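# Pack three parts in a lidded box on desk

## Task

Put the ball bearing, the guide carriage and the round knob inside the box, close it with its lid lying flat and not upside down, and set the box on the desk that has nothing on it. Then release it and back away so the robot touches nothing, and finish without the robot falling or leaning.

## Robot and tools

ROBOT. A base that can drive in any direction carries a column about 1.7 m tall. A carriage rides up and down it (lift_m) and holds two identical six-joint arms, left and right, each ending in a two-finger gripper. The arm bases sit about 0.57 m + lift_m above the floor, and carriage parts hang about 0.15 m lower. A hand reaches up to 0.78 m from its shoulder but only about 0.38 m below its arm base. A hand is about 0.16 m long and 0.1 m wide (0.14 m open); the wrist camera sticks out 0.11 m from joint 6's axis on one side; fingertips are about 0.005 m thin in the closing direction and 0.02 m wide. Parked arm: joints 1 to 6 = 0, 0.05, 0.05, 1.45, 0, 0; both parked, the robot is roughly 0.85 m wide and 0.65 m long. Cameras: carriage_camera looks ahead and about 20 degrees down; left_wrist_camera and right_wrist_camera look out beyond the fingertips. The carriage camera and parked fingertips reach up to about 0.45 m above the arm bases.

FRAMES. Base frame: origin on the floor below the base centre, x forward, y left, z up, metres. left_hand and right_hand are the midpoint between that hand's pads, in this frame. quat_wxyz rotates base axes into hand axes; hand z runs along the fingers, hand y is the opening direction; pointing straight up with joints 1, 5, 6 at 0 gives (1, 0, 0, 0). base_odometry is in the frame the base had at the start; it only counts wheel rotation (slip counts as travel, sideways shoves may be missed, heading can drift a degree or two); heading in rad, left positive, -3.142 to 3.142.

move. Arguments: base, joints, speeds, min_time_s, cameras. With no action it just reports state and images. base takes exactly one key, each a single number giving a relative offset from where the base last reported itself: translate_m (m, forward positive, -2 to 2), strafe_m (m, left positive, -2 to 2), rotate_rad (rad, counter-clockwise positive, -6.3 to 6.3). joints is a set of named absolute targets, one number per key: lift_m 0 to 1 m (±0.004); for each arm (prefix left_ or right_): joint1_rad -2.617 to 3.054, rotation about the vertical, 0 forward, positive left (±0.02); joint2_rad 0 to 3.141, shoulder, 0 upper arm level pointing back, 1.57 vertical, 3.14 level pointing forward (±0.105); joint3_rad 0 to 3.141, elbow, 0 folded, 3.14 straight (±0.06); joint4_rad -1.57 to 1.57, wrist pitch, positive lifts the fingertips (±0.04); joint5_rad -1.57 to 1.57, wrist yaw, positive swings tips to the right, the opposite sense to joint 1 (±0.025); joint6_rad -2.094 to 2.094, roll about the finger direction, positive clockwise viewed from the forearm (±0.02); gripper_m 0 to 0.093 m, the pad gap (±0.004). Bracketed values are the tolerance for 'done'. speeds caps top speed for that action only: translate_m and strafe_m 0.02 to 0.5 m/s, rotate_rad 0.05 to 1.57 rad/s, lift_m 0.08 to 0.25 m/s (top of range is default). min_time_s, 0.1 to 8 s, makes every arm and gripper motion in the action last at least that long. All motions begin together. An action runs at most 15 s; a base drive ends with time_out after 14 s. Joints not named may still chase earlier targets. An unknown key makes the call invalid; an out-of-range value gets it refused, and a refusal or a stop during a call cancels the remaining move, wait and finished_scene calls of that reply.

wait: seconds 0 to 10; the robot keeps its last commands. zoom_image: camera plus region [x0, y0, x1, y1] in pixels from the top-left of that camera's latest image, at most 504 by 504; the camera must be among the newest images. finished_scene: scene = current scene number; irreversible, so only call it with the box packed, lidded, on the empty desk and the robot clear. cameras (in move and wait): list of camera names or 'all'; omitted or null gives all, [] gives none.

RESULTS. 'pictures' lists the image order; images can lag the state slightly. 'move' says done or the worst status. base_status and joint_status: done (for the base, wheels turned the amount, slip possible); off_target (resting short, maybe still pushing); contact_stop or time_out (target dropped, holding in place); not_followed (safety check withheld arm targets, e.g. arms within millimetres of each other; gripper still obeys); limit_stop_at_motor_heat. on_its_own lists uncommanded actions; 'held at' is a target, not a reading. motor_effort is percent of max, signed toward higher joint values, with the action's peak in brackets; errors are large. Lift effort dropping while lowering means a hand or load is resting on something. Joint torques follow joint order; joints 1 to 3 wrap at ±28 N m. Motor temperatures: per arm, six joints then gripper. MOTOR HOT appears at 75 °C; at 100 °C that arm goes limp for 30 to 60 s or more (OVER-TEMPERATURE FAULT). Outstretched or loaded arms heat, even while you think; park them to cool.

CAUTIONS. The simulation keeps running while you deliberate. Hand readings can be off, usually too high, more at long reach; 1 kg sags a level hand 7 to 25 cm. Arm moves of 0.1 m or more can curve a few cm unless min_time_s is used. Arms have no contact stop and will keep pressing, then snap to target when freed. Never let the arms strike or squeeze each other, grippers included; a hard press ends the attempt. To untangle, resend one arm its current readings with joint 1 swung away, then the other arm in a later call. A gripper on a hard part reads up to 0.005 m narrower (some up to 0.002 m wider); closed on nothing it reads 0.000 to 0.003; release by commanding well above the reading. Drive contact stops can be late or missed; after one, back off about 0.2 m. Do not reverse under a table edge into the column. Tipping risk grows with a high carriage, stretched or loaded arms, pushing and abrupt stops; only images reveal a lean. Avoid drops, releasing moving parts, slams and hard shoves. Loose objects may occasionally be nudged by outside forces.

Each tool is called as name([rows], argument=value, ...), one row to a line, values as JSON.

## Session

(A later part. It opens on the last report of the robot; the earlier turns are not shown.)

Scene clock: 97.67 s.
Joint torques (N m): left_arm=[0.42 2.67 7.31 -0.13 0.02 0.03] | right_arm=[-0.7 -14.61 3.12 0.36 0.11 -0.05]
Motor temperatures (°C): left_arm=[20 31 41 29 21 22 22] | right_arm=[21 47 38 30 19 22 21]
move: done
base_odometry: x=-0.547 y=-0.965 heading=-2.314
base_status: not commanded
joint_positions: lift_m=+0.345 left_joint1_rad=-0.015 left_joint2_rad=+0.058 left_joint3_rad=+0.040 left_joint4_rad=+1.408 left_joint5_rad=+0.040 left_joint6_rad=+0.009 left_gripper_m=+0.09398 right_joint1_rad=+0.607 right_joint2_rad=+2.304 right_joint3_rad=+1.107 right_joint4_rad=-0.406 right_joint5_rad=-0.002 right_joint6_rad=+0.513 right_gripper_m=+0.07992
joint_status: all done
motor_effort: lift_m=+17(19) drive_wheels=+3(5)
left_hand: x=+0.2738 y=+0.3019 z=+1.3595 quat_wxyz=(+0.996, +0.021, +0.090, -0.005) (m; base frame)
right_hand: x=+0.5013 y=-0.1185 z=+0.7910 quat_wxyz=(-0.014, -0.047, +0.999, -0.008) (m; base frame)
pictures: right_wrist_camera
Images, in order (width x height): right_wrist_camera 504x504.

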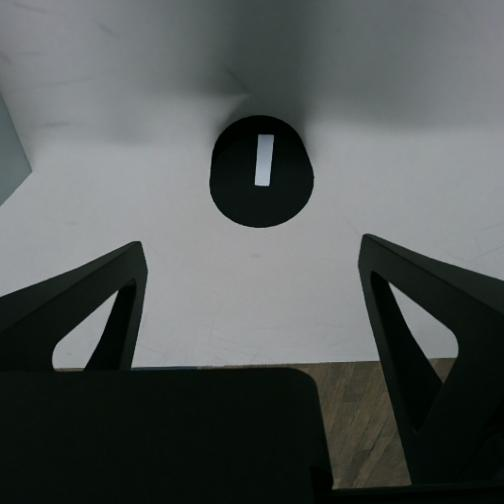

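move(joints={"lift_m":0.318}, cameras=["right_wrist_camera","carriage_camera"])

zoom_image(camera="carriage_camera", region=[254, 384, 374, 504])

Scene clock: 98.63 s.
Joint torques (N m): left_arm=[0.32 2.55 7.47 -0.17 0.02 0] | right_arm=[-0.72 -13.09 3.59 0.33 0.11 -0.04]
Motor temperatures (°C): left_arm=[20 31 41 29 21 22 22] | right_arm=[21 47 38 30 19 22 21]
move: done
base_odometry: x=-0.547 y=-0.965 heading=-2.314
base_status: not commanded
joint_positions: lift_m=+0.318 left_joint1_rad=-0.015 left_joint2_rad=+0.058 left_joint3_rad=+0.040 left_joint4_rad=+1.408 left_joint5_rad=+0.040 left_joint6_rad=+0.009 left_gripper_m=+0.09398 right_joint1_rad=+0.607 right_joint2_rad=+2.289 right_joint3_rad=+1.103 right_joint4_rad=-0.401 right_joint5_rad=-0.002 right_joint6_rad=+0.512 right_gripper_m=+0.07992
joint_status: all done
motor_effort: lift_m=+17(19) drive_wheels=+3(5)
left_hand: x=+0.2738 y=+0.3019 z=+1.3325 quat_wxyz=(+0.996, +0.021, +0.090, -0.005) (m; base frame)
right_hand: x=+0.5040 y=-0.1166 z=+0.7681 quat_wxyz=(-0.007, -0.048, +0.999, -0.003) (m; base frame)
pictures: carriage_camera, right_wrist_camera
Images, in order (width x height): carriage_camera 504x504, right_wrist_camera 504x504.

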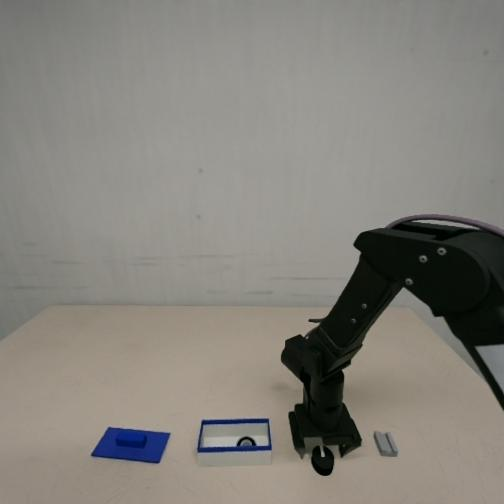

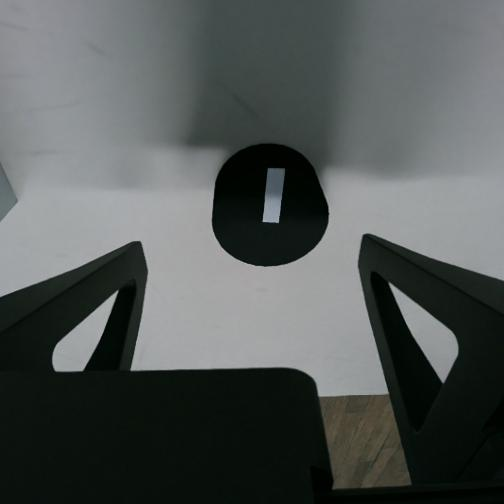

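Scaled by 4.200 from the camera's 504x504 image, which has a finer 720x720 frame.

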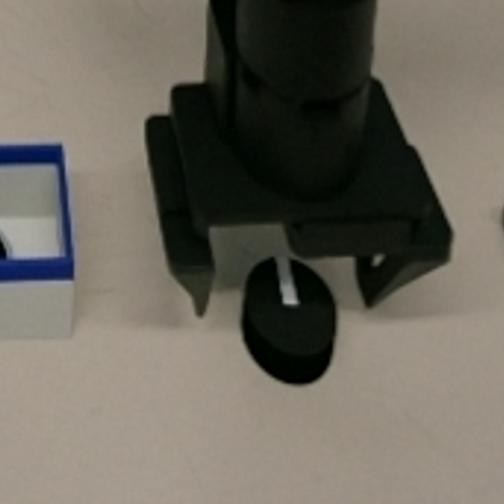

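move(joints={"lift_m":0.298,"right_joint1_rad":0.585}, cameras=["right_wrist_camera"])

Scene clock: 99.40 s.
Joint torques (N m): left_arm=[0.28 2.55 7.3 -0.18 -0.02 0.01] | right_arm=[-0.53 -12.88 3.74 0.31 0.11 -0.04]
Motor temperatures (°C): left_arm=[20 31 41 29 21 22 22] | right_arm=[21 47 38 30 19 22 21]
move: done
base_odometry: x=-0.547 y=-0.965 heading=-2.314
base_status: not commanded
joint_positions: lift_m=+0.298 left_joint1_rad=-0.015 left_joint2_rad=+0.058 left_joint3_rad=+0.040 left_joint4_rad=+1.408 left_joint5_rad=+0.040 left_joint6_rad=+0.009 left_gripper_m=+0.09398 right_joint1_rad=+0.590 right_joint2_rad=+2.287 right_joint3_rad=+1.102 right_joint4_rad=-0.399 right_joint5_rad=-0.002 right_joint6_rad=+0.512 right_gripper_m=+0.07992
joint_status: all done
motor_effort: lift_m=+17(18) drive_wheels=+4(5)
left_hand: x=+0.2738 y=+0.3019 z=+1.3126 quat_wxyz=(+0.996, +0.021, +0.090, -0.005) (m; base frame)
right_hand: x=+0.5074 y=-0.1214 z=+0.7485 quat_wxyz=(-0.007, -0.039, +0.999, -0.003) (m; base frame)
pictures: right_wrist_camera
Images, in order (width x height): right_wrist_camera 504x504.

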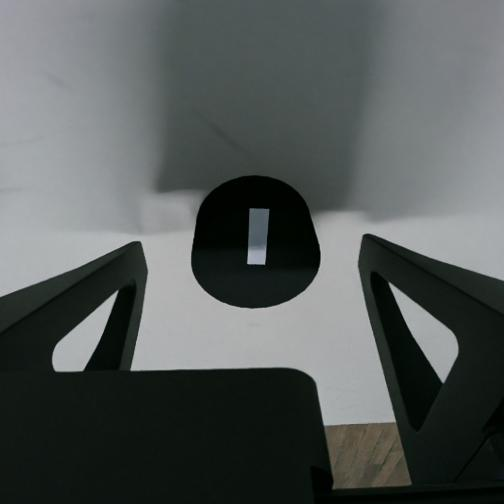

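move(joints={"right_gripper_m":0.035}, min_time_s=1.5, cameras=["right_wrist_camera"])

Scene clock: 101.37 s.
Joint torques (N m): left_arm=[0.31 2.51 7.41 -0.18 -0.01 0] | right_arm=[-0.53 -12.93 3.71 0.32 0.11 -0.03]
Motor temperatures (°C): left_arm=[20 31 41 29 21 22 22] | right_arm=[21 47 38 30 19 22 21]
move: off_target
base_odometry: x=-0.547 y=-0.965 heading=-2.314
base_status: not commanded
joint_positions: lift_m=+0.298 left_joint1_rad=-0.015 left_joint2_rad=+0.058 left_joint3_rad=+0.040 left_joint4_rad=+1.408 left_joint5_rad=+0.040 left_joint6_rad=+0.009 left_gripper_m=+0.09398 right_joint1_rad=+0.590 right_joint2_rad=+2.287 right_joint3_rad=+1.102 right_joint4_rad=-0.399 right_joint5_rad=-0.002 right_joint6_rad=+0.511 right_gripper_m=+0.04399
joint_status: right_gripper_m off_target (ended at +0.04401, target +0.03500)
motor_effort: lift_m=+17(17) drive_wheels=-4(5)
left_hand: x=+0.2738 y=+0.3019 z=+1.3126 quat_wxyz=(+0.996, +0.021, +0.090, -0.005) (m; base frame)
right_hand: x=+0.5074 y=-0.1214 z=+0.7485 quat_wxyz=(-0.007, -0.039, +0.999, -0.003) (m; base frame)
pictures: right_wrist_camera
Images, in order (width x height): right_wrist_camera 504x504.

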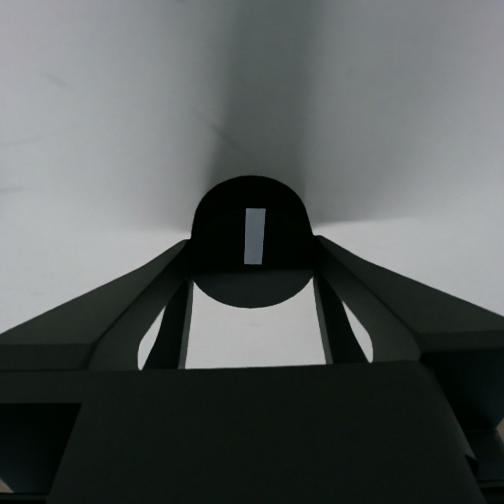

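move(joints={"lift_m":0.395}, cameras=[])

move(joints={"right_joint1_rad": 0.935, "right_joint2_rad": 2.78, "right_joint3_rad": 2.205, "right_joint4_rad": -0.993, "right_joint6_rad": 0.83}, min_time_s=2.5, cameras=["right_wrist_camera","carriage_camera"])

Scene clock: 102.93 s.
Joint torques (N m): left_arm=[0.25 2.62 7.45 -0.17 0.01 0.03] | right_arm=[-0.51 -12.88 3.85 0.3 0.1 -0.04]
Motor temperatures (°C): left_arm=[20 31 41 29 21 22 22] | right_arm=[21 47 38 30 19 22 21]
move: done
base_odometry: x=-0.547 y=-0.965 heading=-2.314
base_status: not commanded
joint_positions: lift_m=+0.395 left_joint1_rad=-0.015 left_joint2_rad=+0.058 left_joint3_rad=+0.040 left_joint4_rad=+1.408 left_joint5_rad=+0.040 left_joint6_rad=+0.009 left_gripper_m=+0.09398 right_joint1_rad=+0.590 right_joint2_rad=+2.287 right_joint3_rad=+1.100 right_joint4_rad=-0.398 right_joint5_rad=-0.002 right_joint6_rad=+0.511 right_gripper_m=+0.04398
joint_status: all done
motor_effort: lift_m=+23(30) drive_wheels=-5(5)
left_hand: x=+0.2738 y=+0.3019 z=+1.4088 quat_wxyz=(+0.996, +0.021, +0.090, -0.005) (m; base frame)
right_hand: x=+0.5074 y=-0.1215 z=+0.8448 quat_wxyz=(-0.006, -0.039, +0.999, -0.003) (m; base frame)
pictures: none
No camera images: "cameras" was empty.

Scene clock: 105.73 s.
Joint torques (N m): left_arm=[0.35 2.66 7.38 -0.16 0.01 0.03] | right_arm=[0.39 -15.25 8.95 0.12 0.12 0.1]
Motor temperatures (°C): left_arm=[20 31 41 28 21 22 22] | right_arm=[21 48 38 30 19 22 21]
move: done
base_odometry: x=-0.547 y=-0.965 heading=-2.314
base_status: not commanded
joint_positions: lift_m=+0.395 left_joint1_rad=-0.015 left_joint2_rad=+0.058 left_joint3_rad=+0.040 left_joint4_rad=+1.408 left_joint5_rad=+0.040 left_joint6_rad=+0.009 left_gripper_m=+0.09398 right_joint1_rad=+0.929 right_joint2_rad=+2.777 right_joint3_rad=+2.173 right_joint4_rad=-0.983 right_joint5_rad=-0.002 right_joint6_rad=+0.822 right_gripper_m=+0.04397
joint_status: all done
motor_effort: lift_m=+23(23) drive_wheels=-4(6)
left_hand: x=+0.2738 y=+0.3019 z=+1.4088 quat_wxyz=(+0.996, +0.021, +0.090, -0.005) (m; base frame)
right_hand: x=+0.5252 y=+0.0901 z=+0.8548 quat_wxyz=(-0.006, -0.053, +0.999, -0.006) (m; base frame)
pictures: carriage_camera, right_wrist_camera
Images, in order (width x height): carriage_camera 504x504, right_wrist_camera 504x504.

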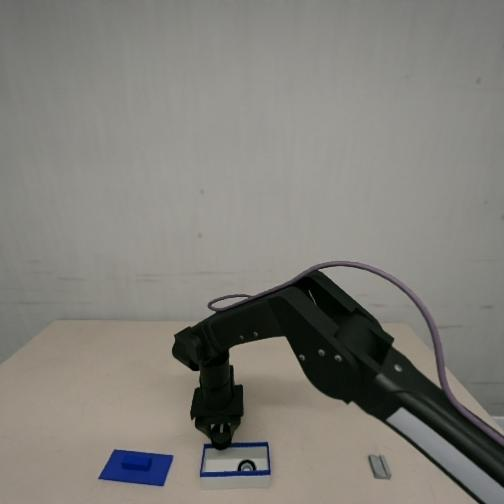

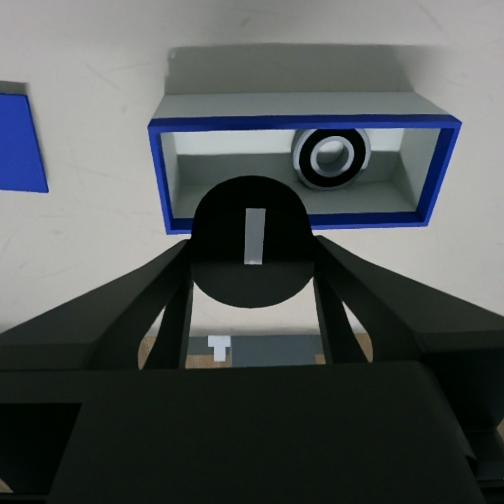

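move(joints={"lift_m":0.352}, cameras=["right_wrist_camera","carriage_camera"])

zoom_image(camera="carriage_camera", region=[174, 384, 294, 504])

Scene clock: 107.07 s.
Joint torques (N m): left_arm=[0.25 2.58 7.45 -0.19 -0.01 0.02] | right_arm=[0.39 -17.32 7.8 0.17 0.12 0.11]
Motor temperatures (°C): left_arm=[20 31 41 28 21 22 22] | right_arm=[21 48 38 30 19 22 21]
move: done
base_odometry: x=-0.547 y=-0.965 heading=-2.314
base_status: not commanded
joint_positions: lift_m=+0.352 left_joint1_rad=-0.015 left_joint2_rad=+0.058 left_joint3_rad=+0.040 left_joint4_rad=+1.408 left_joint5_rad=+0.040 left_joint6_rad=+0.009 left_gripper_m=+0.09398 right_joint1_rad=+0.929 right_joint2_rad=+2.796 right_joint3_rad=+2.185 right_joint4_rad=-0.990 right_joint5_rad=-0.002 right_joint6_rad=+0.823 right_gripper_m=+0.04397
joint_status: all done
motor_effort: lift_m=+17(21) drive_wheels=-4(5)
left_hand: x=+0.2738 y=+0.3019 z=+1.3665 quat_wxyz=(+0.996, +0.021, +0.090, -0.005) (m; base frame)
right_hand: x=+0.5236 y=+0.0881 z=+0.8059 quat_wxyz=(-0.011, -0.053, +0.998, -0.011) (m; base frame)
pictures: carriage_camera, right_wrist_camera
Images, in order (width x height): carriage_camera 504x504, right_wrist_camera 504x504.

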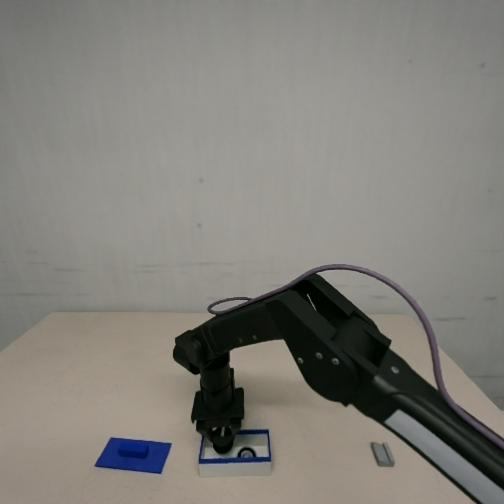

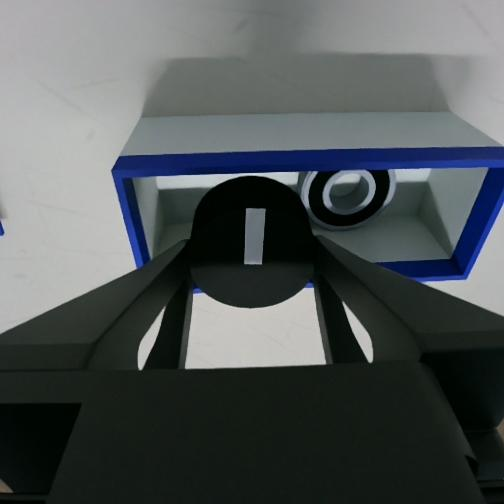

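Scaled by 4.200 from the camera's 504x504 image, which has a finer 720x720 frame.

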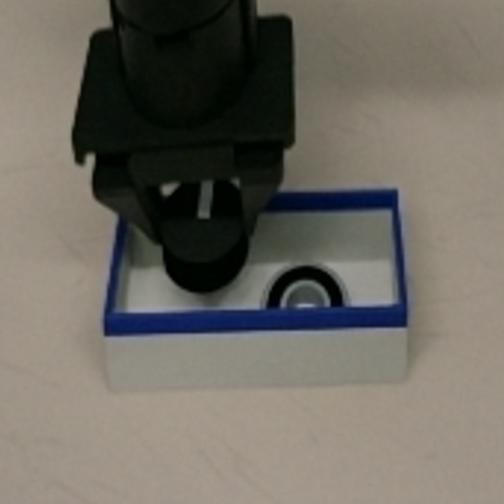

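move(joints={"lift_m":0.336}, cameras=["right_wrist_camera","carriage_camera"])

zoom_image(camera="carriage_camera", region=[174, 384, 294, 504])

Scene clock: 107.83 s.
Joint torques (N m): left_arm=[0.2 2.58 7.47 -0.13 -0.02 0.01] | right_arm=[0.4 -17.52 7.66 0.2 0.13 0.11]
Motor temperatures (°C): left_arm=[20 31 41 28 21 22 22] | right_arm=[21 48 38 29 19 22 21]
move: done
base_odometry: x=-0.547 y=-0.965 heading=-2.314
base_status: not commanded
joint_positions: lift_m=+0.336 left_joint1_rad=-0.015 left_joint2_rad=+0.058 left_joint3_rad=+0.040 left_joint4_rad=+1.408 left_joint5_rad=+0.040 left_joint6_rad=+0.009 left_gripper_m=+0.09398 right_joint1_rad=+0.929 right_joint2_rad=+2.800 right_joint3_rad=+2.186 right_joint4_rad=-0.992 right_joint5_rad=-0.002 right_joint6_rad=+0.823 right_gripper_m=+0.04397
joint_status: all done
motor_effort: lift_m=+17(18) drive_wheels=-5(5)
left_hand: x=+0.2738 y=+0.3019 z=+1.3505 quat_wxyz=(+0.996, +0.021, +0.090, -0.005) (m; base frame)
right_hand: x=+0.5232 y=+0.0875 z=+0.7886 quat_wxyz=(-0.012, -0.053, +0.998, -0.013) (m; base frame)
pictures: carriage_camera, right_wrist_camera
Images, in order (width x height): carriage_camera 504x504, right_wrist_camera 504x504.

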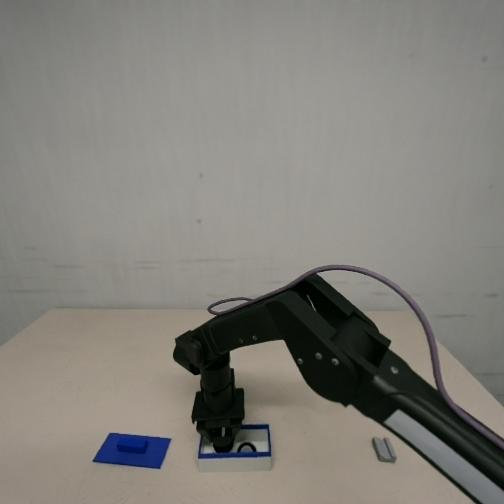

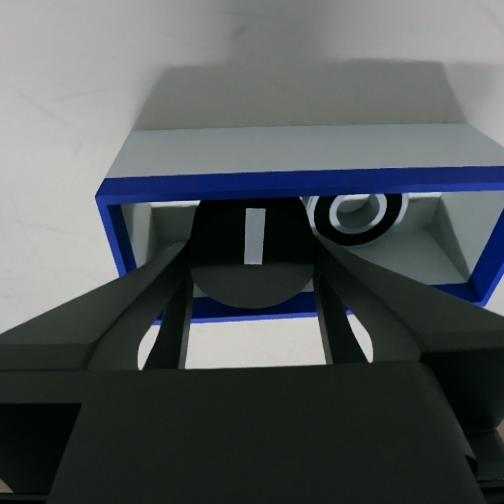

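Scaled by 4.200 from the camera's 504x504 image, which has a finer 720x720 frame.

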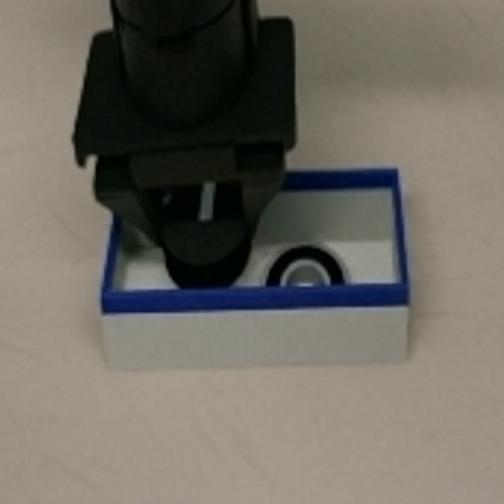

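move(joints={"lift_m":0.318}, cameras=["right_wrist_camera"])

move(joints={"lift_m":0.305}, cameras=["right_wrist_camera","carriage_camera"])

zoom_image(camera="carriage_camera", region=[174, 384, 294, 504])

Scene clock: 109.93 s.
Joint torques (N m): left_arm=[0.4 2.61 7.47 -0.18 -0.03 0.02] | right_arm=[0.43 -17.92 7.53 0.19 0.12 0.1]
Motor temperatures (°C): left_arm=[20 31 41 28 21 22 22] | right_arm=[21 49 38 29 19 22 21]
move: done
base_odometry: x=-0.547 y=-0.965 heading=-2.314
base_status: not commanded
joint_positions: lift_m=+0.318 left_joint1_rad=-0.015 left_joint2_rad=+0.058 left_joint3_rad=+0.040 left_joint4_rad=+1.408 left_joint5_rad=+0.040 left_joint6_rad=+0.009 left_gripper_m=+0.09398 right_joint1_rad=+0.929 right_joint2_rad=+2.802 right_joint3_rad=+2.187 right_joint4_rad=-0.992 right_joint5_rad=-0.002 right_joint6_rad=+0.823 right_gripper_m=+0.04397
joint_status: all done
motor_effort: lift_m=+17(24) drive_wheels=+4(5)
left_hand: x=+0.2738 y=+0.3019 z=+1.3325 quat_wxyz=(+0.996, +0.021, +0.090, -0.005) (m; base frame)
right_hand: x=+0.5229 y=+0.0871 z=+0.7696 quat_wxyz=(-0.013, -0.053, +0.998, -0.013) (m; base frame)
pictures: right_wrist_camera
Images, in order (width x height): right_wrist_camera 504x504.

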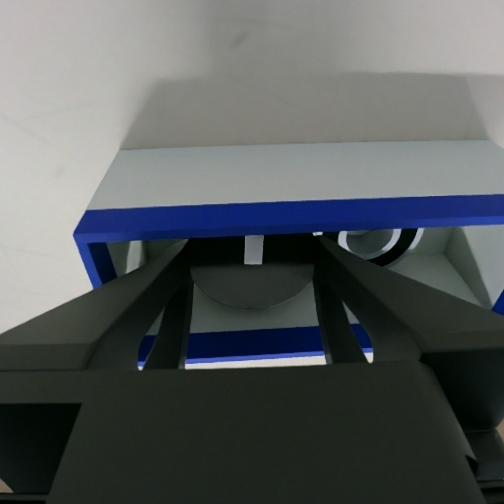

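Scene clock: 110.43 s.
Joint torques (N m): left_arm=[0.32 2.66 7.24 -0.17 0 0.02] | right_arm=[0.43 -17.98 7.45 0.18 0.14 0.1]
Motor temperatures (°C): left_arm=[20 31 41 28 21 22 22] | right_arm=[21 49 38 29 19 22 21]
move: done
base_odometry: x=-0.547 y=-0.965 heading=-2.314
base_status: not commanded
joint_positions: lift_m=+0.305 left_joint1_rad=-0.015 left_joint2_rad=+0.058 left_joint3_rad=+0.040 left_joint4_rad=+1.408 left_joint5_rad=+0.040 left_joint6_rad=+0.009 left_gripper_m=+0.09398 right_joint1_rad=+0.929 right_joint2_rad=+2.804 right_joint3_rad=+2.188 right_joint4_rad=-0.993 right_joint5_rad=-0.002 right_joint6_rad=+0.823 right_gripper_m=+0.04397
joint_status: all done
motor_effort: lift_m=+18(21) drive_wheels=-4(6)
left_hand: x=+0.2738 y=+0.3019 z=+1.3195 quat_wxyz=(+0.996, +0.021, +0.090, -0.005) (m; base frame)
right_hand: x=+0.5228 y=+0.0869 z=+0.7561 quat_wxyz=(-0.013, -0.053, +0.998, -0.014) (m; base frame)
pictures: carriage_camera, right_wrist_camera
Images, in order (width x height): carriage_camera 504x504, right_wrist_camera 504x504.

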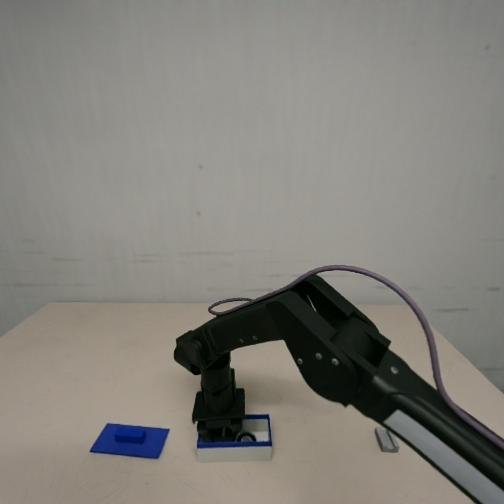

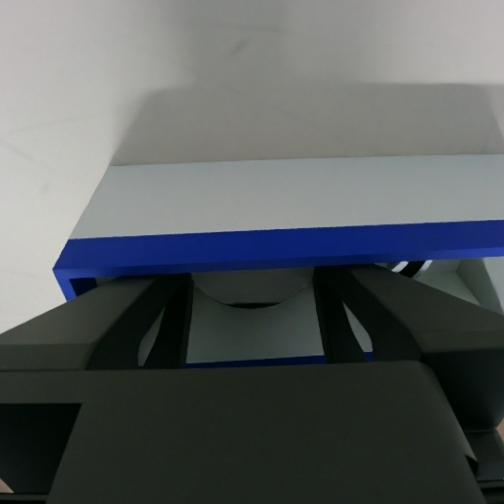

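Scaled by 4.200 from the camera's 504x504 image, which has a finer 720x720 frame.

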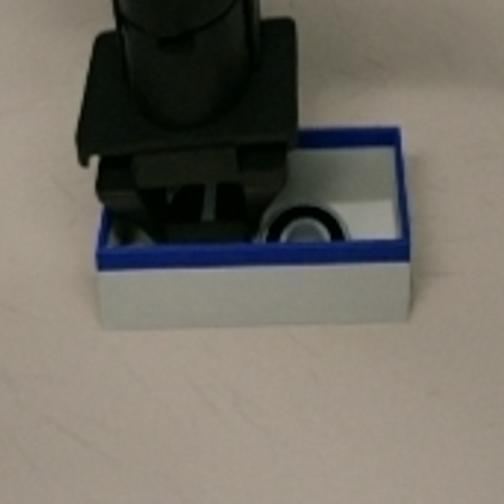

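move(joints={"lift_m":0.300}, cameras=[])

move(joints={"right_gripper_m":0.053}, min_time_s=1.5, cameras=["right_wrist_camera"])

move(joints={"lift_m":0.33}, speeds={"lift_m":0.08}, cameras=["right_wrist_camera","carriage_camera"])

zoom_image(camera="carriage_camera", region=[174, 384, 294, 504])

Scene clock: 111.17 s.
Joint torques (N m): left_arm=[0.44 2.65 7.2 -0.13 -0.02 0.04] | right_arm=[0.42 -17.55 7.25 0.28 0.12 0.09]
Motor temperatures (°C): left_arm=[20 31 41 28 21 22 22] | right_arm=[21 49 38 29 19 22 21]
move: done
base_odometry: x=-0.547 y=-0.965 heading=-2.314
base_status: not commanded
joint_positions: lift_m=+0.300 left_joint1_rad=-0.015 left_joint2_rad=+0.058 left_joint3_rad=+0.040 left_joint4_rad=+1.408 left_joint5_rad=+0.040 left_joint6_rad=+0.009 left_gripper_m=+0.09398 right_joint1_rad=+0.929 right_joint2_rad=+2.799 right_joint3_rad=+2.191 right_joint4_rad=-1.000 right_joint5_rad=-0.002 right_joint6_rad=+0.825 right_gripper_m=+0.04397
joint_status: all done
motor_effort: lift_m=+16(18) drive_wheels=-3(5)
left_hand: x=+0.2738 y=+0.3019 z=+1.3147 quat_wxyz=(+0.996, +0.021, +0.090, -0.005) (m; base frame)
right_hand: x=+0.5230 y=+0.0872 z=+0.7541 quat_wxyz=(-0.013, -0.052, +0.998, -0.014) (m; base frame)
pictures: none
No camera images: "cameras" was empty.

Scene clock: 112.97 s.
Joint torques (N m): left_arm=[0.36 2.59 7.41 -0.15 -0.02 0.01] | right_arm=[0.4 -17.57 7.23 0.26 0.12 0.09]
Motor temperatures (°C): left_arm=[20 31 41 28 21 22 22] | right_arm=[21 50 38 29 19 22 21]
move: done
base_odometry: x=-0.547 y=-0.965 heading=-2.314
base_status: not commanded
joint_positions: lift_m=+0.300 left_joint1_rad=-0.015 left_joint2_rad=+0.058 left_joint3_rad=+0.040 left_joint4_rad=+1.408 left_joint5_rad=+0.040 left_joint6_rad=+0.009 left_gripper_m=+0.09398 right_joint1_rad=+0.929 right_joint2_rad=+2.799 right_joint3_rad=+2.191 right_joint4_rad=-1.000 right_joint5_rad=-0.002 right_joint6_rad=+0.825 right_gripper_m=+0.05291
joint_status: all done
motor_effort: lift_m=+15(16) drive_wheels=+4(6)
left_hand: x=+0.2738 y=+0.3019 z=+1.3147 quat_wxyz=(+0.996, +0.021, +0.090, -0.005) (m; base frame)
right_hand: x=+0.5230 y=+0.0872 z=+0.7541 quat_wxyz=(-0.013, -0.052, +0.998, -0.014) (m; base frame)
pictures: right_wrist_camera
Images, in order (width x height): right_wrist_camera 504x504.

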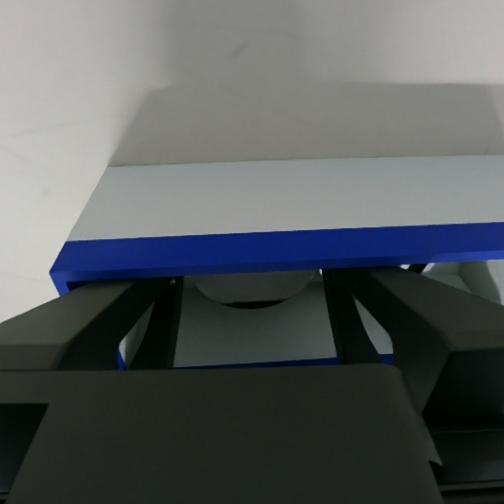

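Scene clock: 113.70 s.
Joint torques (N m): left_arm=[0.36 2.59 7.43 -0.16 0.02 0.05] | right_arm=[0.36 -17.68 7.23 0.22 0.13 0.09]
Motor temperatures (°C): left_arm=[20 31 41 28 21 22 22] | right_arm=[21 50 38 29 19 22 21]
move: done
base_odometry: x=-0.547 y=-0.965 heading=-2.314
base_status: not commanded
joint_positions: lift_m=+0.330 left_joint1_rad=-0.015 left_joint2_rad=+0.058 left_joint3_rad=+0.040 left_joint4_rad=+1.408 left_joint5_rad=+0.040 left_joint6_rad=+0.009 left_gripper_m=+0.09398 right_joint1_rad=+0.929 right_joint2_rad=+2.800 right_joint3_rad=+2.191 right_joint4_rad=-0.996 right_joint5_rad=-0.002 right_joint6_rad=+0.825 right_gripper_m=+0.05291
joint_status: all done
motor_effort: lift_m=+23(27) drive_wheels=+5(5)
left_hand: x=+0.2738 y=+0.3019 z=+1.3439 quat_wxyz=(+0.996, +0.021, +0.090, -0.005) (m; base frame)
right_hand: x=+0.5235 y=+0.0878 z=+0.7830 quat_wxyz=(-0.012, -0.052, +0.998, -0.013) (m; base frame)
pictures: carriage_camera, right_wrist_camera
Images, in order (width x height): carriage_camera 504x504, right_wrist_camera 504x504.

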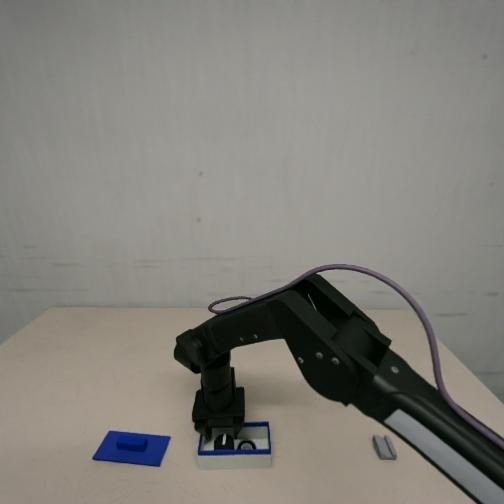

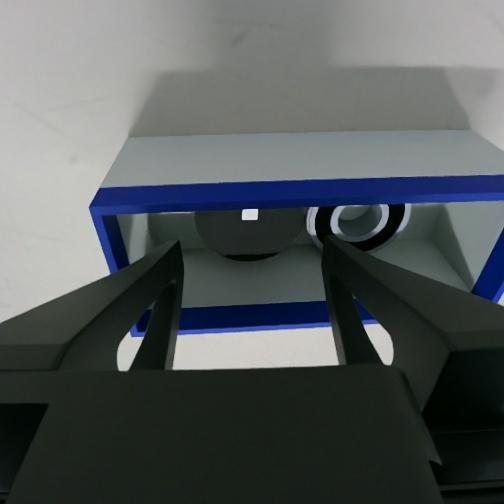

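Scaled by 4.200 from the camera's 504x504 image, which has a finer 720x720 frame.

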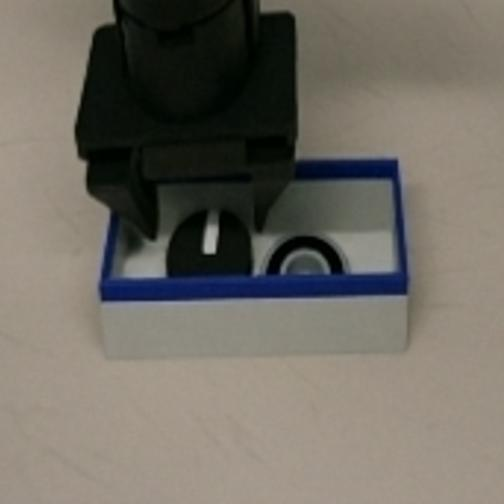

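move(joints={"lift_m":0.39}, cameras=[])

move(joints={"right_gripper_m":0.08, "right_joint1_rad": 0.08, "right_joint2_rad": 2.28, "right_joint3_rad": 1.13, "right_joint4_rad": -0.42, "right_joint6_rad": 0.0}, min_time_s=2.5, cameras=["right_wrist_camera","carriage_camera"])

Scene clock: 115.10 s.
Joint torques (N m): left_arm=[0.27 2.58 7.3 -0.16 0.02 0.02] | right_arm=[0.39 -17.47 7.24 0.23 0.12 0.09]
Motor temperatures (°C): left_arm=[20 31 41 28 21 22 22] | right_arm=[21 51 38 29 19 22 21]
move: done
base_odometry: x=-0.547 y=-0.965 heading=-2.314
base_status: not commanded
joint_positions: lift_m=+0.390 left_joint1_rad=-0.015 left_joint2_rad=+0.058 left_joint3_rad=+0.040 left_joint4_rad=+1.408 left_joint5_rad=+0.040 left_joint6_rad=+0.009 left_gripper_m=+0.09398 right_joint1_rad=+0.929 right_joint2_rad=+2.799 right_joint3_rad=+2.191 right_joint4_rad=-0.995 right_joint5_rad=-0.002 right_joint6_rad=+0.825 right_gripper_m=+0.05291
joint_status: all done
motor_effort: lift_m=+23(30) drive_wheels=+4(5)
left_hand: x=+0.2738 y=+0.3019 z=+1.4038 quat_wxyz=(+0.996, +0.021, +0.090, -0.005) (m; base frame)
right_hand: x=+0.5239 y=+0.0883 z=+0.8435 quat_wxyz=(-0.011, -0.052, +0.999, -0.012) (m; base frame)
pictures: none
No camera images: "cameras" was empty.

Scene clock: 117.90 s.
Joint torques (N m): left_arm=[0.44 2.61 7.31 -0.15 0.01 0.03] | right_arm=[-0.65 -14.87 3.22 0.34 0.07 -0.07]
Motor temperatures (°C): left_arm=[20 31 41 28 21 22 22] | right_arm=[21 52 38 29 19 22 21]
move: done
base_odometry: x=-0.547 y=-0.965 heading=-2.314
base_status: not commanded
joint_positions: lift_m=+0.390 left_joint1_rad=-0.015 left_joint2_rad=+0.058 left_joint3_rad=+0.040 left_joint4_rad=+1.408 left_joint5_rad=+0.040 left_joint6_rad=+0.009 left_gripper_m=+0.09398 right_joint1_rad=+0.086 right_joint2_rad=+2.320 right_joint3_rad=+1.137 right_joint4_rad=-0.432 right_joint5_rad=-0.002 right_joint6_rad=+0.009 right_gripper_m=+0.07989
joint_status: all done
motor_effort: lift_m=+23(23) drive_wheels=+3(5)
left_hand: x=+0.2738 y=+0.3019 z=+1.4038 quat_wxyz=(+0.996, +0.021, +0.090, -0.005) (m; base frame)
right_hand: x=+0.5628 y=-0.2800 z=+0.8346 quat_wxyz=(-0.022, -0.039, +0.999, +0.000) (m; base frame)
pictures: carriage_camera, right_wrist_camera
Images, in order (width x height): carriage_camera 504x504, right_wrist_camera 504x504.

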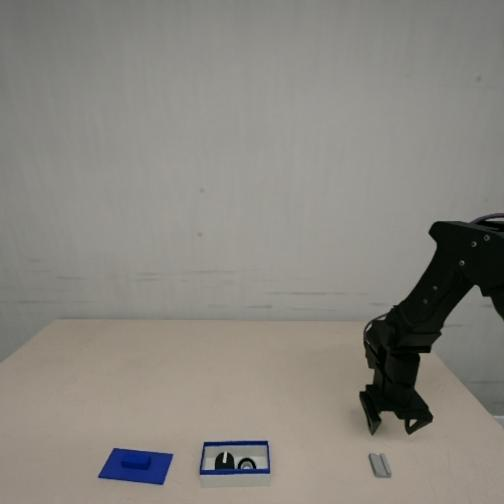

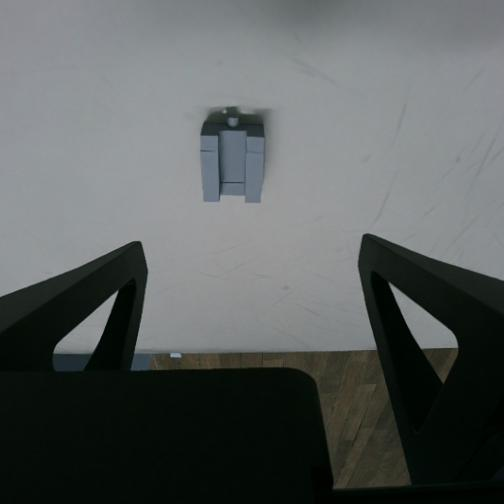

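move(joints={"right_joint1_rad": 0.113, "right_joint2_rad": 2.265, "right_joint3_rad": 1.09, "right_joint4_rad": -0.395, "right_joint6_rad": 0.03,"lift_m":0.335}, min_time_s=1.5, cameras=["right_wrist_camera"])

Scene clock: 120.50 s.
Joint torques (N m): left_arm=[0.31 2.67 7.34 -0.16 -0.01 0.03] | right_arm=[0.49 -14.23 3.11 0.33 0.07 0.11]
Motor temperatures (°C): left_arm=[20 31 41 28 21 22 22] | right_arm=[21 51 38 29 19 22 21]
move: done
base_odometry: x=-0.547 y=-0.965 heading=-2.314
base_status: not commanded
joint_positions: lift_m=+0.335 left_joint1_rad=-0.015 left_joint2_rad=+0.058 left_joint3_rad=+0.040 left_joint4_rad=+1.408 left_joint5_rad=+0.040 left_joint6_rad=+0.009 left_gripper_m=+0.09398 right_joint1_rad=+0.105 right_joint2_rad=+2.301 right_joint3_rad=+1.097 right_joint4_rad=-0.406 right_joint5_rad=-0.002 right_joint6_rad=+0.023 right_gripper_m=+0.07989
joint_status: all done
motor_effort: lift_m=+17(21) drive_wheels=-5(5)
left_hand: x=+0.2738 y=+0.3019 z=+1.3496 quat_wxyz=(+0.996, +0.021, +0.090, -0.005) (m; base frame)
right_hand: x=+0.5556 y=-0.2742 z=+0.7807 quat_wxyz=(-0.020, -0.041, +0.999, +0.000) (m; base frame)
pictures: right_wrist_camera
Images, in order (width x height): right_wrist_camera 504x504.

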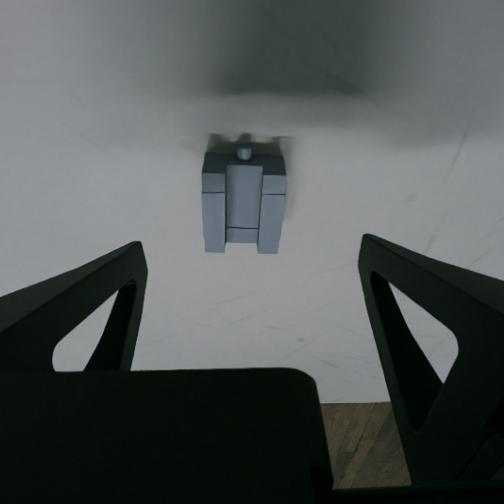

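move(joints={"right_joint1_rad": 0.125, "right_joint2_rad": 2.235, "right_joint3_rad": 1.04, "right_joint4_rad": -0.367, "right_joint6_rad": 0.035,"lift_m":0.312}, min_time_s=1, cameras=["right_wrist_camera"])

Scene clock: 122.10 s.
Joint torques (N m): left_arm=[0.36 2.63 7.45 -0.14 -0.03 0.02] | right_arm=[0.5 -14.15 3.02 0.34 0.07 0.11]
Motor temperatures (°C): left_arm=[20 31 41 28 21 22 22] | right_arm=[21 51 38 29 19 22 21]
move: done
base_odometry: x=-0.547 y=-0.965 heading=-2.314
base_status: not commanded
joint_positions: lift_m=+0.312 left_joint1_rad=-0.015 left_joint2_rad=+0.058 left_joint3_rad=+0.040 left_joint4_rad=+1.408 left_joint5_rad=+0.040 left_joint6_rad=+0.009 left_gripper_m=+0.09398 right_joint1_rad=+0.118 right_joint2_rad=+2.273 right_joint3_rad=+1.047 right_joint4_rad=-0.378 right_joint5_rad=-0.002 right_joint6_rad=+0.028 right_gripper_m=+0.07989
joint_status: all done
motor_effort: lift_m=+17(20) drive_wheels=-4(5)
left_hand: x=+0.2738 y=+0.3019 z=+1.3266 quat_wxyz=(+0.996, +0.021, +0.090, -0.005) (m; base frame)
right_hand: x=+0.5462 y=-0.2713 z=+0.7593 quat_wxyz=(-0.017, -0.045, +0.999, +0.000) (m; base frame)
pictures: right_wrist_camera
Images, in order (width x height): right_wrist_camera 504x504.

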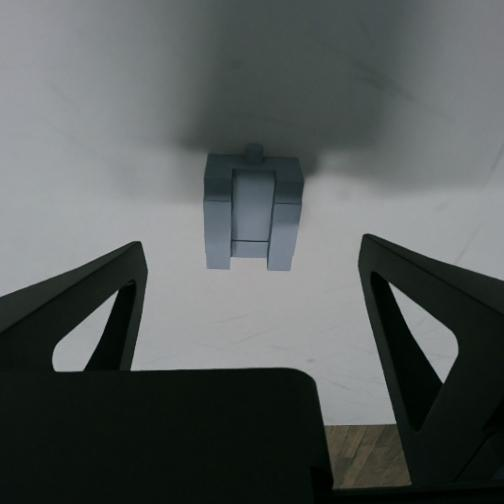

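move(joints={"lift_m":0.296, "right_joint6_rad":0.06}, cameras=["right_wrist_camera"])

move(joints={"right_gripper_m":0.02}, min_time_s=2, cameras=["right_wrist_camera"])

Scene clock: 122.83 s.
Joint torques (N m): left_arm=[0.25 2.76 7.35 -0.14 0.06 0.04] | right_arm=[0.49 -12.92 3.34 0.34 0.07 0.11]
Motor temperatures (°C): left_arm=[20 31 41 28 21 22 22] | right_arm=[21 51 38 29 19 22 21]
move: done
base_odometry: x=-0.547 y=-0.965 heading=-2.314
base_status: not commanded
joint_positions: lift_m=+0.296 left_joint1_rad=-0.015 left_joint2_rad=+0.058 left_joint3_rad=+0.040 left_joint4_rad=+1.408 left_joint5_rad=+0.040 left_joint6_rad=+0.009 left_gripper_m=+0.09398 right_joint1_rad=+0.118 right_joint2_rad=+2.262 right_joint3_rad=+1.044 right_joint4_rad=-0.374 right_joint5_rad=-0.002 right_joint6_rad=+0.052 right_gripper_m=+0.07989
joint_status: all done
motor_effort: lift_m=+17(19) drive_wheels=-4(4)
left_hand: x=+0.2738 y=+0.3019 z=+1.3105 quat_wxyz=(+0.996, +0.021, +0.090, -0.005) (m; base frame)
right_hand: x=+0.5489 y=-0.2709 z=+0.7464 quat_wxyz=(-0.011, -0.033, +0.999, +0.000) (m; base frame)
pictures: right_wrist_camera
Images, in order (width x height): right_wrist_camera 504x504.

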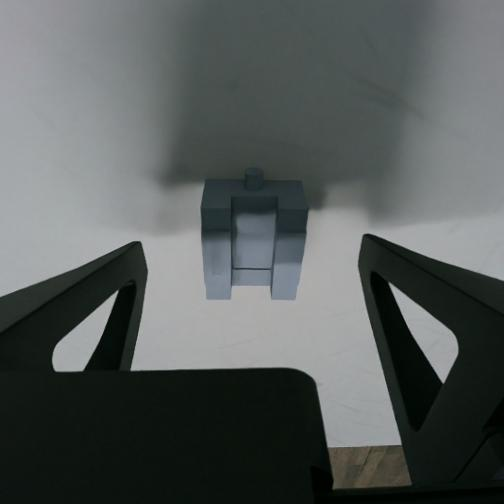

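Scene clock: 125.13 s.
Joint torques (N m): left_arm=[0.43 2.65 7.2 -0.18 0.01 0.03] | right_arm=[0.49 -12.94 3.34 0.34 0.07 0.1]
Motor temperatures (°C): left_arm=[20 30 41 28 21 22 22] | right_arm=[21 51 37 29 19 22 21]
move: off_target
base_odometry: x=-0.547 y=-0.965 heading=-2.314
base_status: not commanded
joint_positions: lift_m=+0.296 left_joint1_rad=-0.015 left_joint2_rad=+0.058 left_joint3_rad=+0.040 left_joint4_rad=+1.408 left_joint5_rad=+0.040 left_joint6_rad=+0.009 left_gripper_m=+0.09398 right_joint1_rad=+0.118 right_joint2_rad=+2.262 right_joint3_rad=+1.044 right_joint4_rad=-0.374 right_joint5_rad=-0.002 right_joint6_rad=+0.053 right_gripper_m=+0.03428
joint_status: right_gripper_m off_target (ended at +0.03430, target +0.02000)
motor_effort: lift_m=+17(17) drive_wheels=+3(5)
left_hand: x=+0.2738 y=+0.3019 z=+1.3105 quat_wxyz=(+0.996, +0.021, +0.090, -0.005) (m; base frame)
right_hand: x=+0.5489 y=-0.2709 z=+0.7464 quat_wxyz=(-0.011, -0.032, +0.999, +0.000) (m; base frame)
pictures: right_wrist_camera
Images, in order (width x height): right_wrist_camera 504x504.

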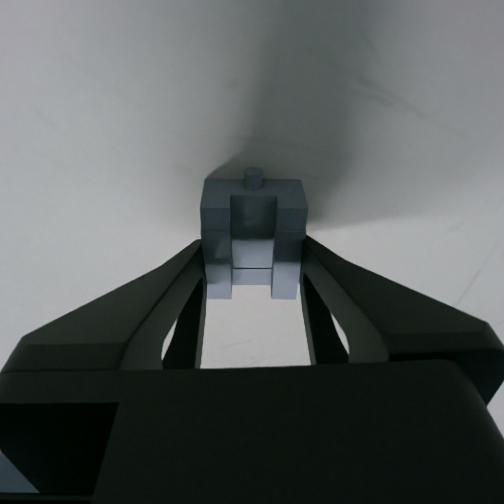

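move(joints={"lift_m":0.40}, cameras=["right_wrist_camera"])

move(joints={"right_joint1_rad": 0.868, "right_joint2_rad": 2.66, "right_joint3_rad": 1.855, "right_joint4_rad": -0.764, "right_joint6_rad": 0.76}, min_time_s=2.5, cameras=["right_wrist_camera","carriage_camera"])

Scene clock: 127.10 s.
Joint torques (N m): left_arm=[0.31 2.63 7.42 -0.18 0.01 0.04] | right_arm=[0.49 -12.85 3.59 0.31 0.07 0.1]
Motor temperatures (°C): left_arm=[20 30 41 28 21 22 22] | right_arm=[21 51 37 29 19 22 21]
move: done
base_odometry: x=-0.547 y=-0.965 heading=-2.314
base_status: not commanded
joint_positions: lift_m=+0.400 left_joint1_rad=-0.015 left_joint2_rad=+0.058 left_joint3_rad=+0.040 left_joint4_rad=+1.408 left_joint5_rad=+0.040 left_joint6_rad=+0.009 left_gripper_m=+0.09398 right_joint1_rad=+0.118 right_joint2_rad=+2.260 right_joint3_rad=+1.041 right_joint4_rad=-0.370 right_joint5_rad=-0.002 right_joint6_rad=+0.053 right_gripper_m=+0.03427
joint_status: all done
motor_effort: lift_m=+23(29) drive_wheels=-5(5)
left_hand: x=+0.2738 y=+0.3019 z=+1.4139 quat_wxyz=(+0.996, +0.021, +0.090, -0.005) (m; base frame)
right_hand: x=+0.5489 y=-0.2709 z=+0.8497 quat_wxyz=(-0.009, -0.032, +0.999, +0.000) (m; base frame)
pictures: right_wrist_camera
Images, in order (width x height): right_wrist_camera 504x504.

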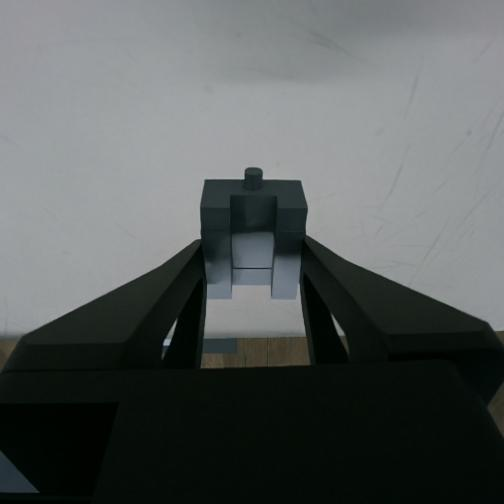

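Scene clock: 129.90 s.
Joint torques (N m): left_arm=[0.32 2.73 7.42 -0.19 -0.01 0.05] | right_arm=[0.29 -14.37 8.23 0.12 0.12 0.1]
Motor temperatures (°C): left_arm=[20 30 41 27 21 22 22] | right_arm=[21 50 37 29 19 22 21]
move: done
base_odometry: x=-0.547 y=-0.965 heading=-2.314
base_status: not commanded
joint_positions: lift_m=+0.400 left_joint1_rad=-0.015 left_joint2_rad=+0.058 left_joint3_rad=+0.040 left_joint4_rad=+1.408 left_joint5_rad=+0.040 left_joint6_rad=+0.009 left_gripper_m=+0.09398 right_joint1_rad=+0.863 right_joint2_rad=+2.659 right_joint3_rad=+1.824 right_joint4_rad=-0.754 right_joint5_rad=-0.002 right_joint6_rad=+0.752 right_gripper_m=+0.03427
joint_status: all done
motor_effort: lift_m=+23(23) drive_wheels=-4(5)
left_hand: x=+0.2738 y=+0.3019 z=+1.4139 quat_wxyz=(+0.996, +0.021, +0.090, -0.005) (m; base frame)
right_hand: x=+0.5248 y=+0.0392 z=+0.8365 quat_wxyz=(-0.007, -0.056, +0.998, -0.006) (m; base frame)
pictures: carriage_camera, right_wrist_camera
Images, in order (width x height): carriage_camera 504x504, right_wrist_camera 504x504.

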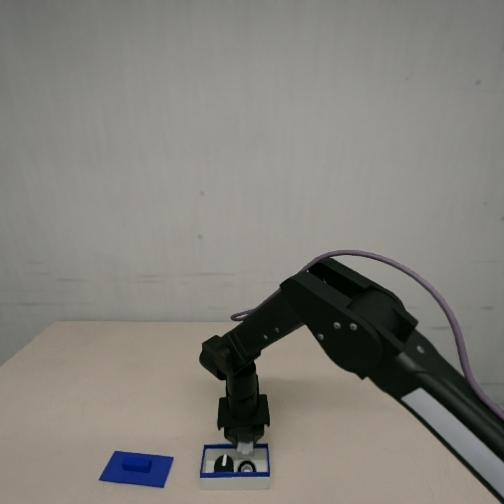

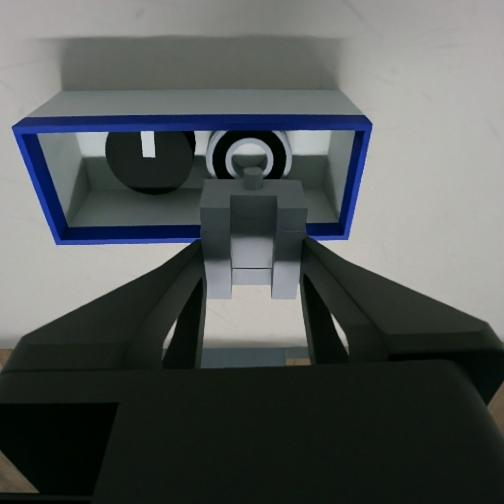

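move(joints={"right_joint1_rad": 0.888, "right_joint2_rad": 2.632, "right_joint3_rad": 1.797, "right_joint4_rad": -0.732, "right_joint6_rad": 0.785,"lift_m":0.375}, min_time_s=1, cameras=["right_wrist_camera","carriage_camera"])

zoom_image(camera="carriage_camera", region=[174, 384, 294, 504])

Scene clock: 131.90 s.
Joint torques (N m): left_arm=[0.49 2.7 7.35 -0.14 -0.01 0.02] | right_arm=[0.59 -18.33 4.52 0.27 0.1 0.12]
Motor temperatures (°C): left_arm=[20 30 41 27 21 22 22] | right_arm=[21 51 37 28 19 22 21]
move: done
base_odometry: x=-0.547 y=-0.965 heading=-2.314
base_status: not commanded
joint_positions: lift_m=+0.375 left_joint1_rad=-0.015 left_joint2_rad=+0.058 left_joint3_rad=+0.040 left_joint4_rad=+1.408 left_joint5_rad=+0.040 left_joint6_rad=+0.009 left_gripper_m=+0.09398 right_joint1_rad=+0.880 right_joint2_rad=+2.672 right_joint3_rad=+1.804 right_joint4_rad=-0.737 right_joint5_rad=-0.002 right_joint6_rad=+0.777 right_gripper_m=+0.03427
joint_status: all done
motor_effort: lift_m=+17(19) drive_wheels=-4(6)
left_hand: x=+0.2738 y=+0.3019 z=+1.3895 quat_wxyz=(+0.996, +0.021, +0.090, -0.005) (m; base frame)
right_hand: x=+0.5144 y=+0.0384 z=+0.8024 quat_wxyz=(-0.012, -0.051, +0.999, -0.012) (m; base frame)
pictures: carriage_camera, right_wrist_camera
Images, in order (width x height): carriage_camera 504x504, right_wrist_camera 504x504.

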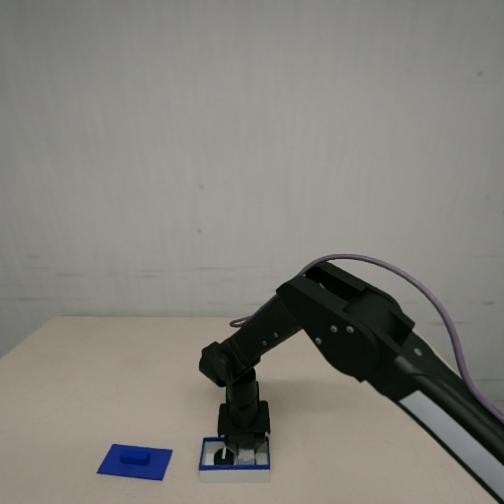

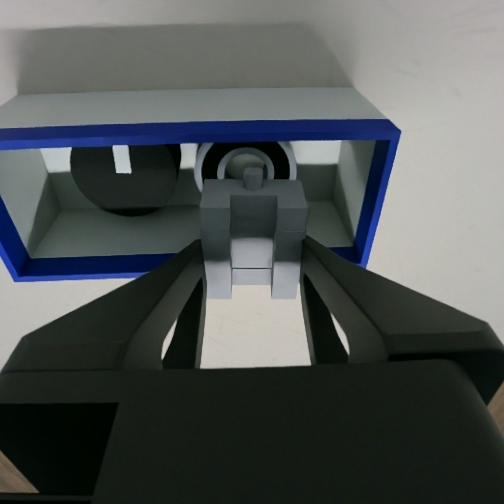

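Scaled by 4.200 from the camera's 504x504 image, which has a finer 720x720 frame.

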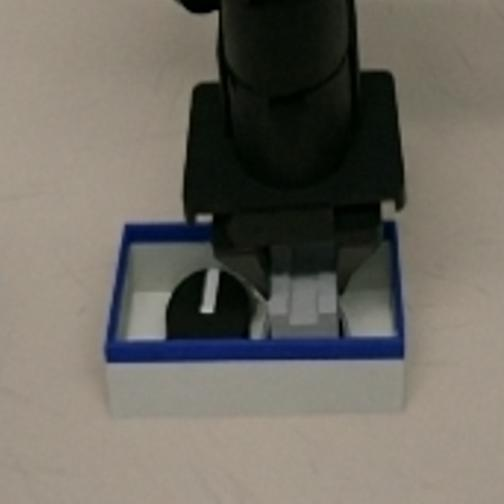

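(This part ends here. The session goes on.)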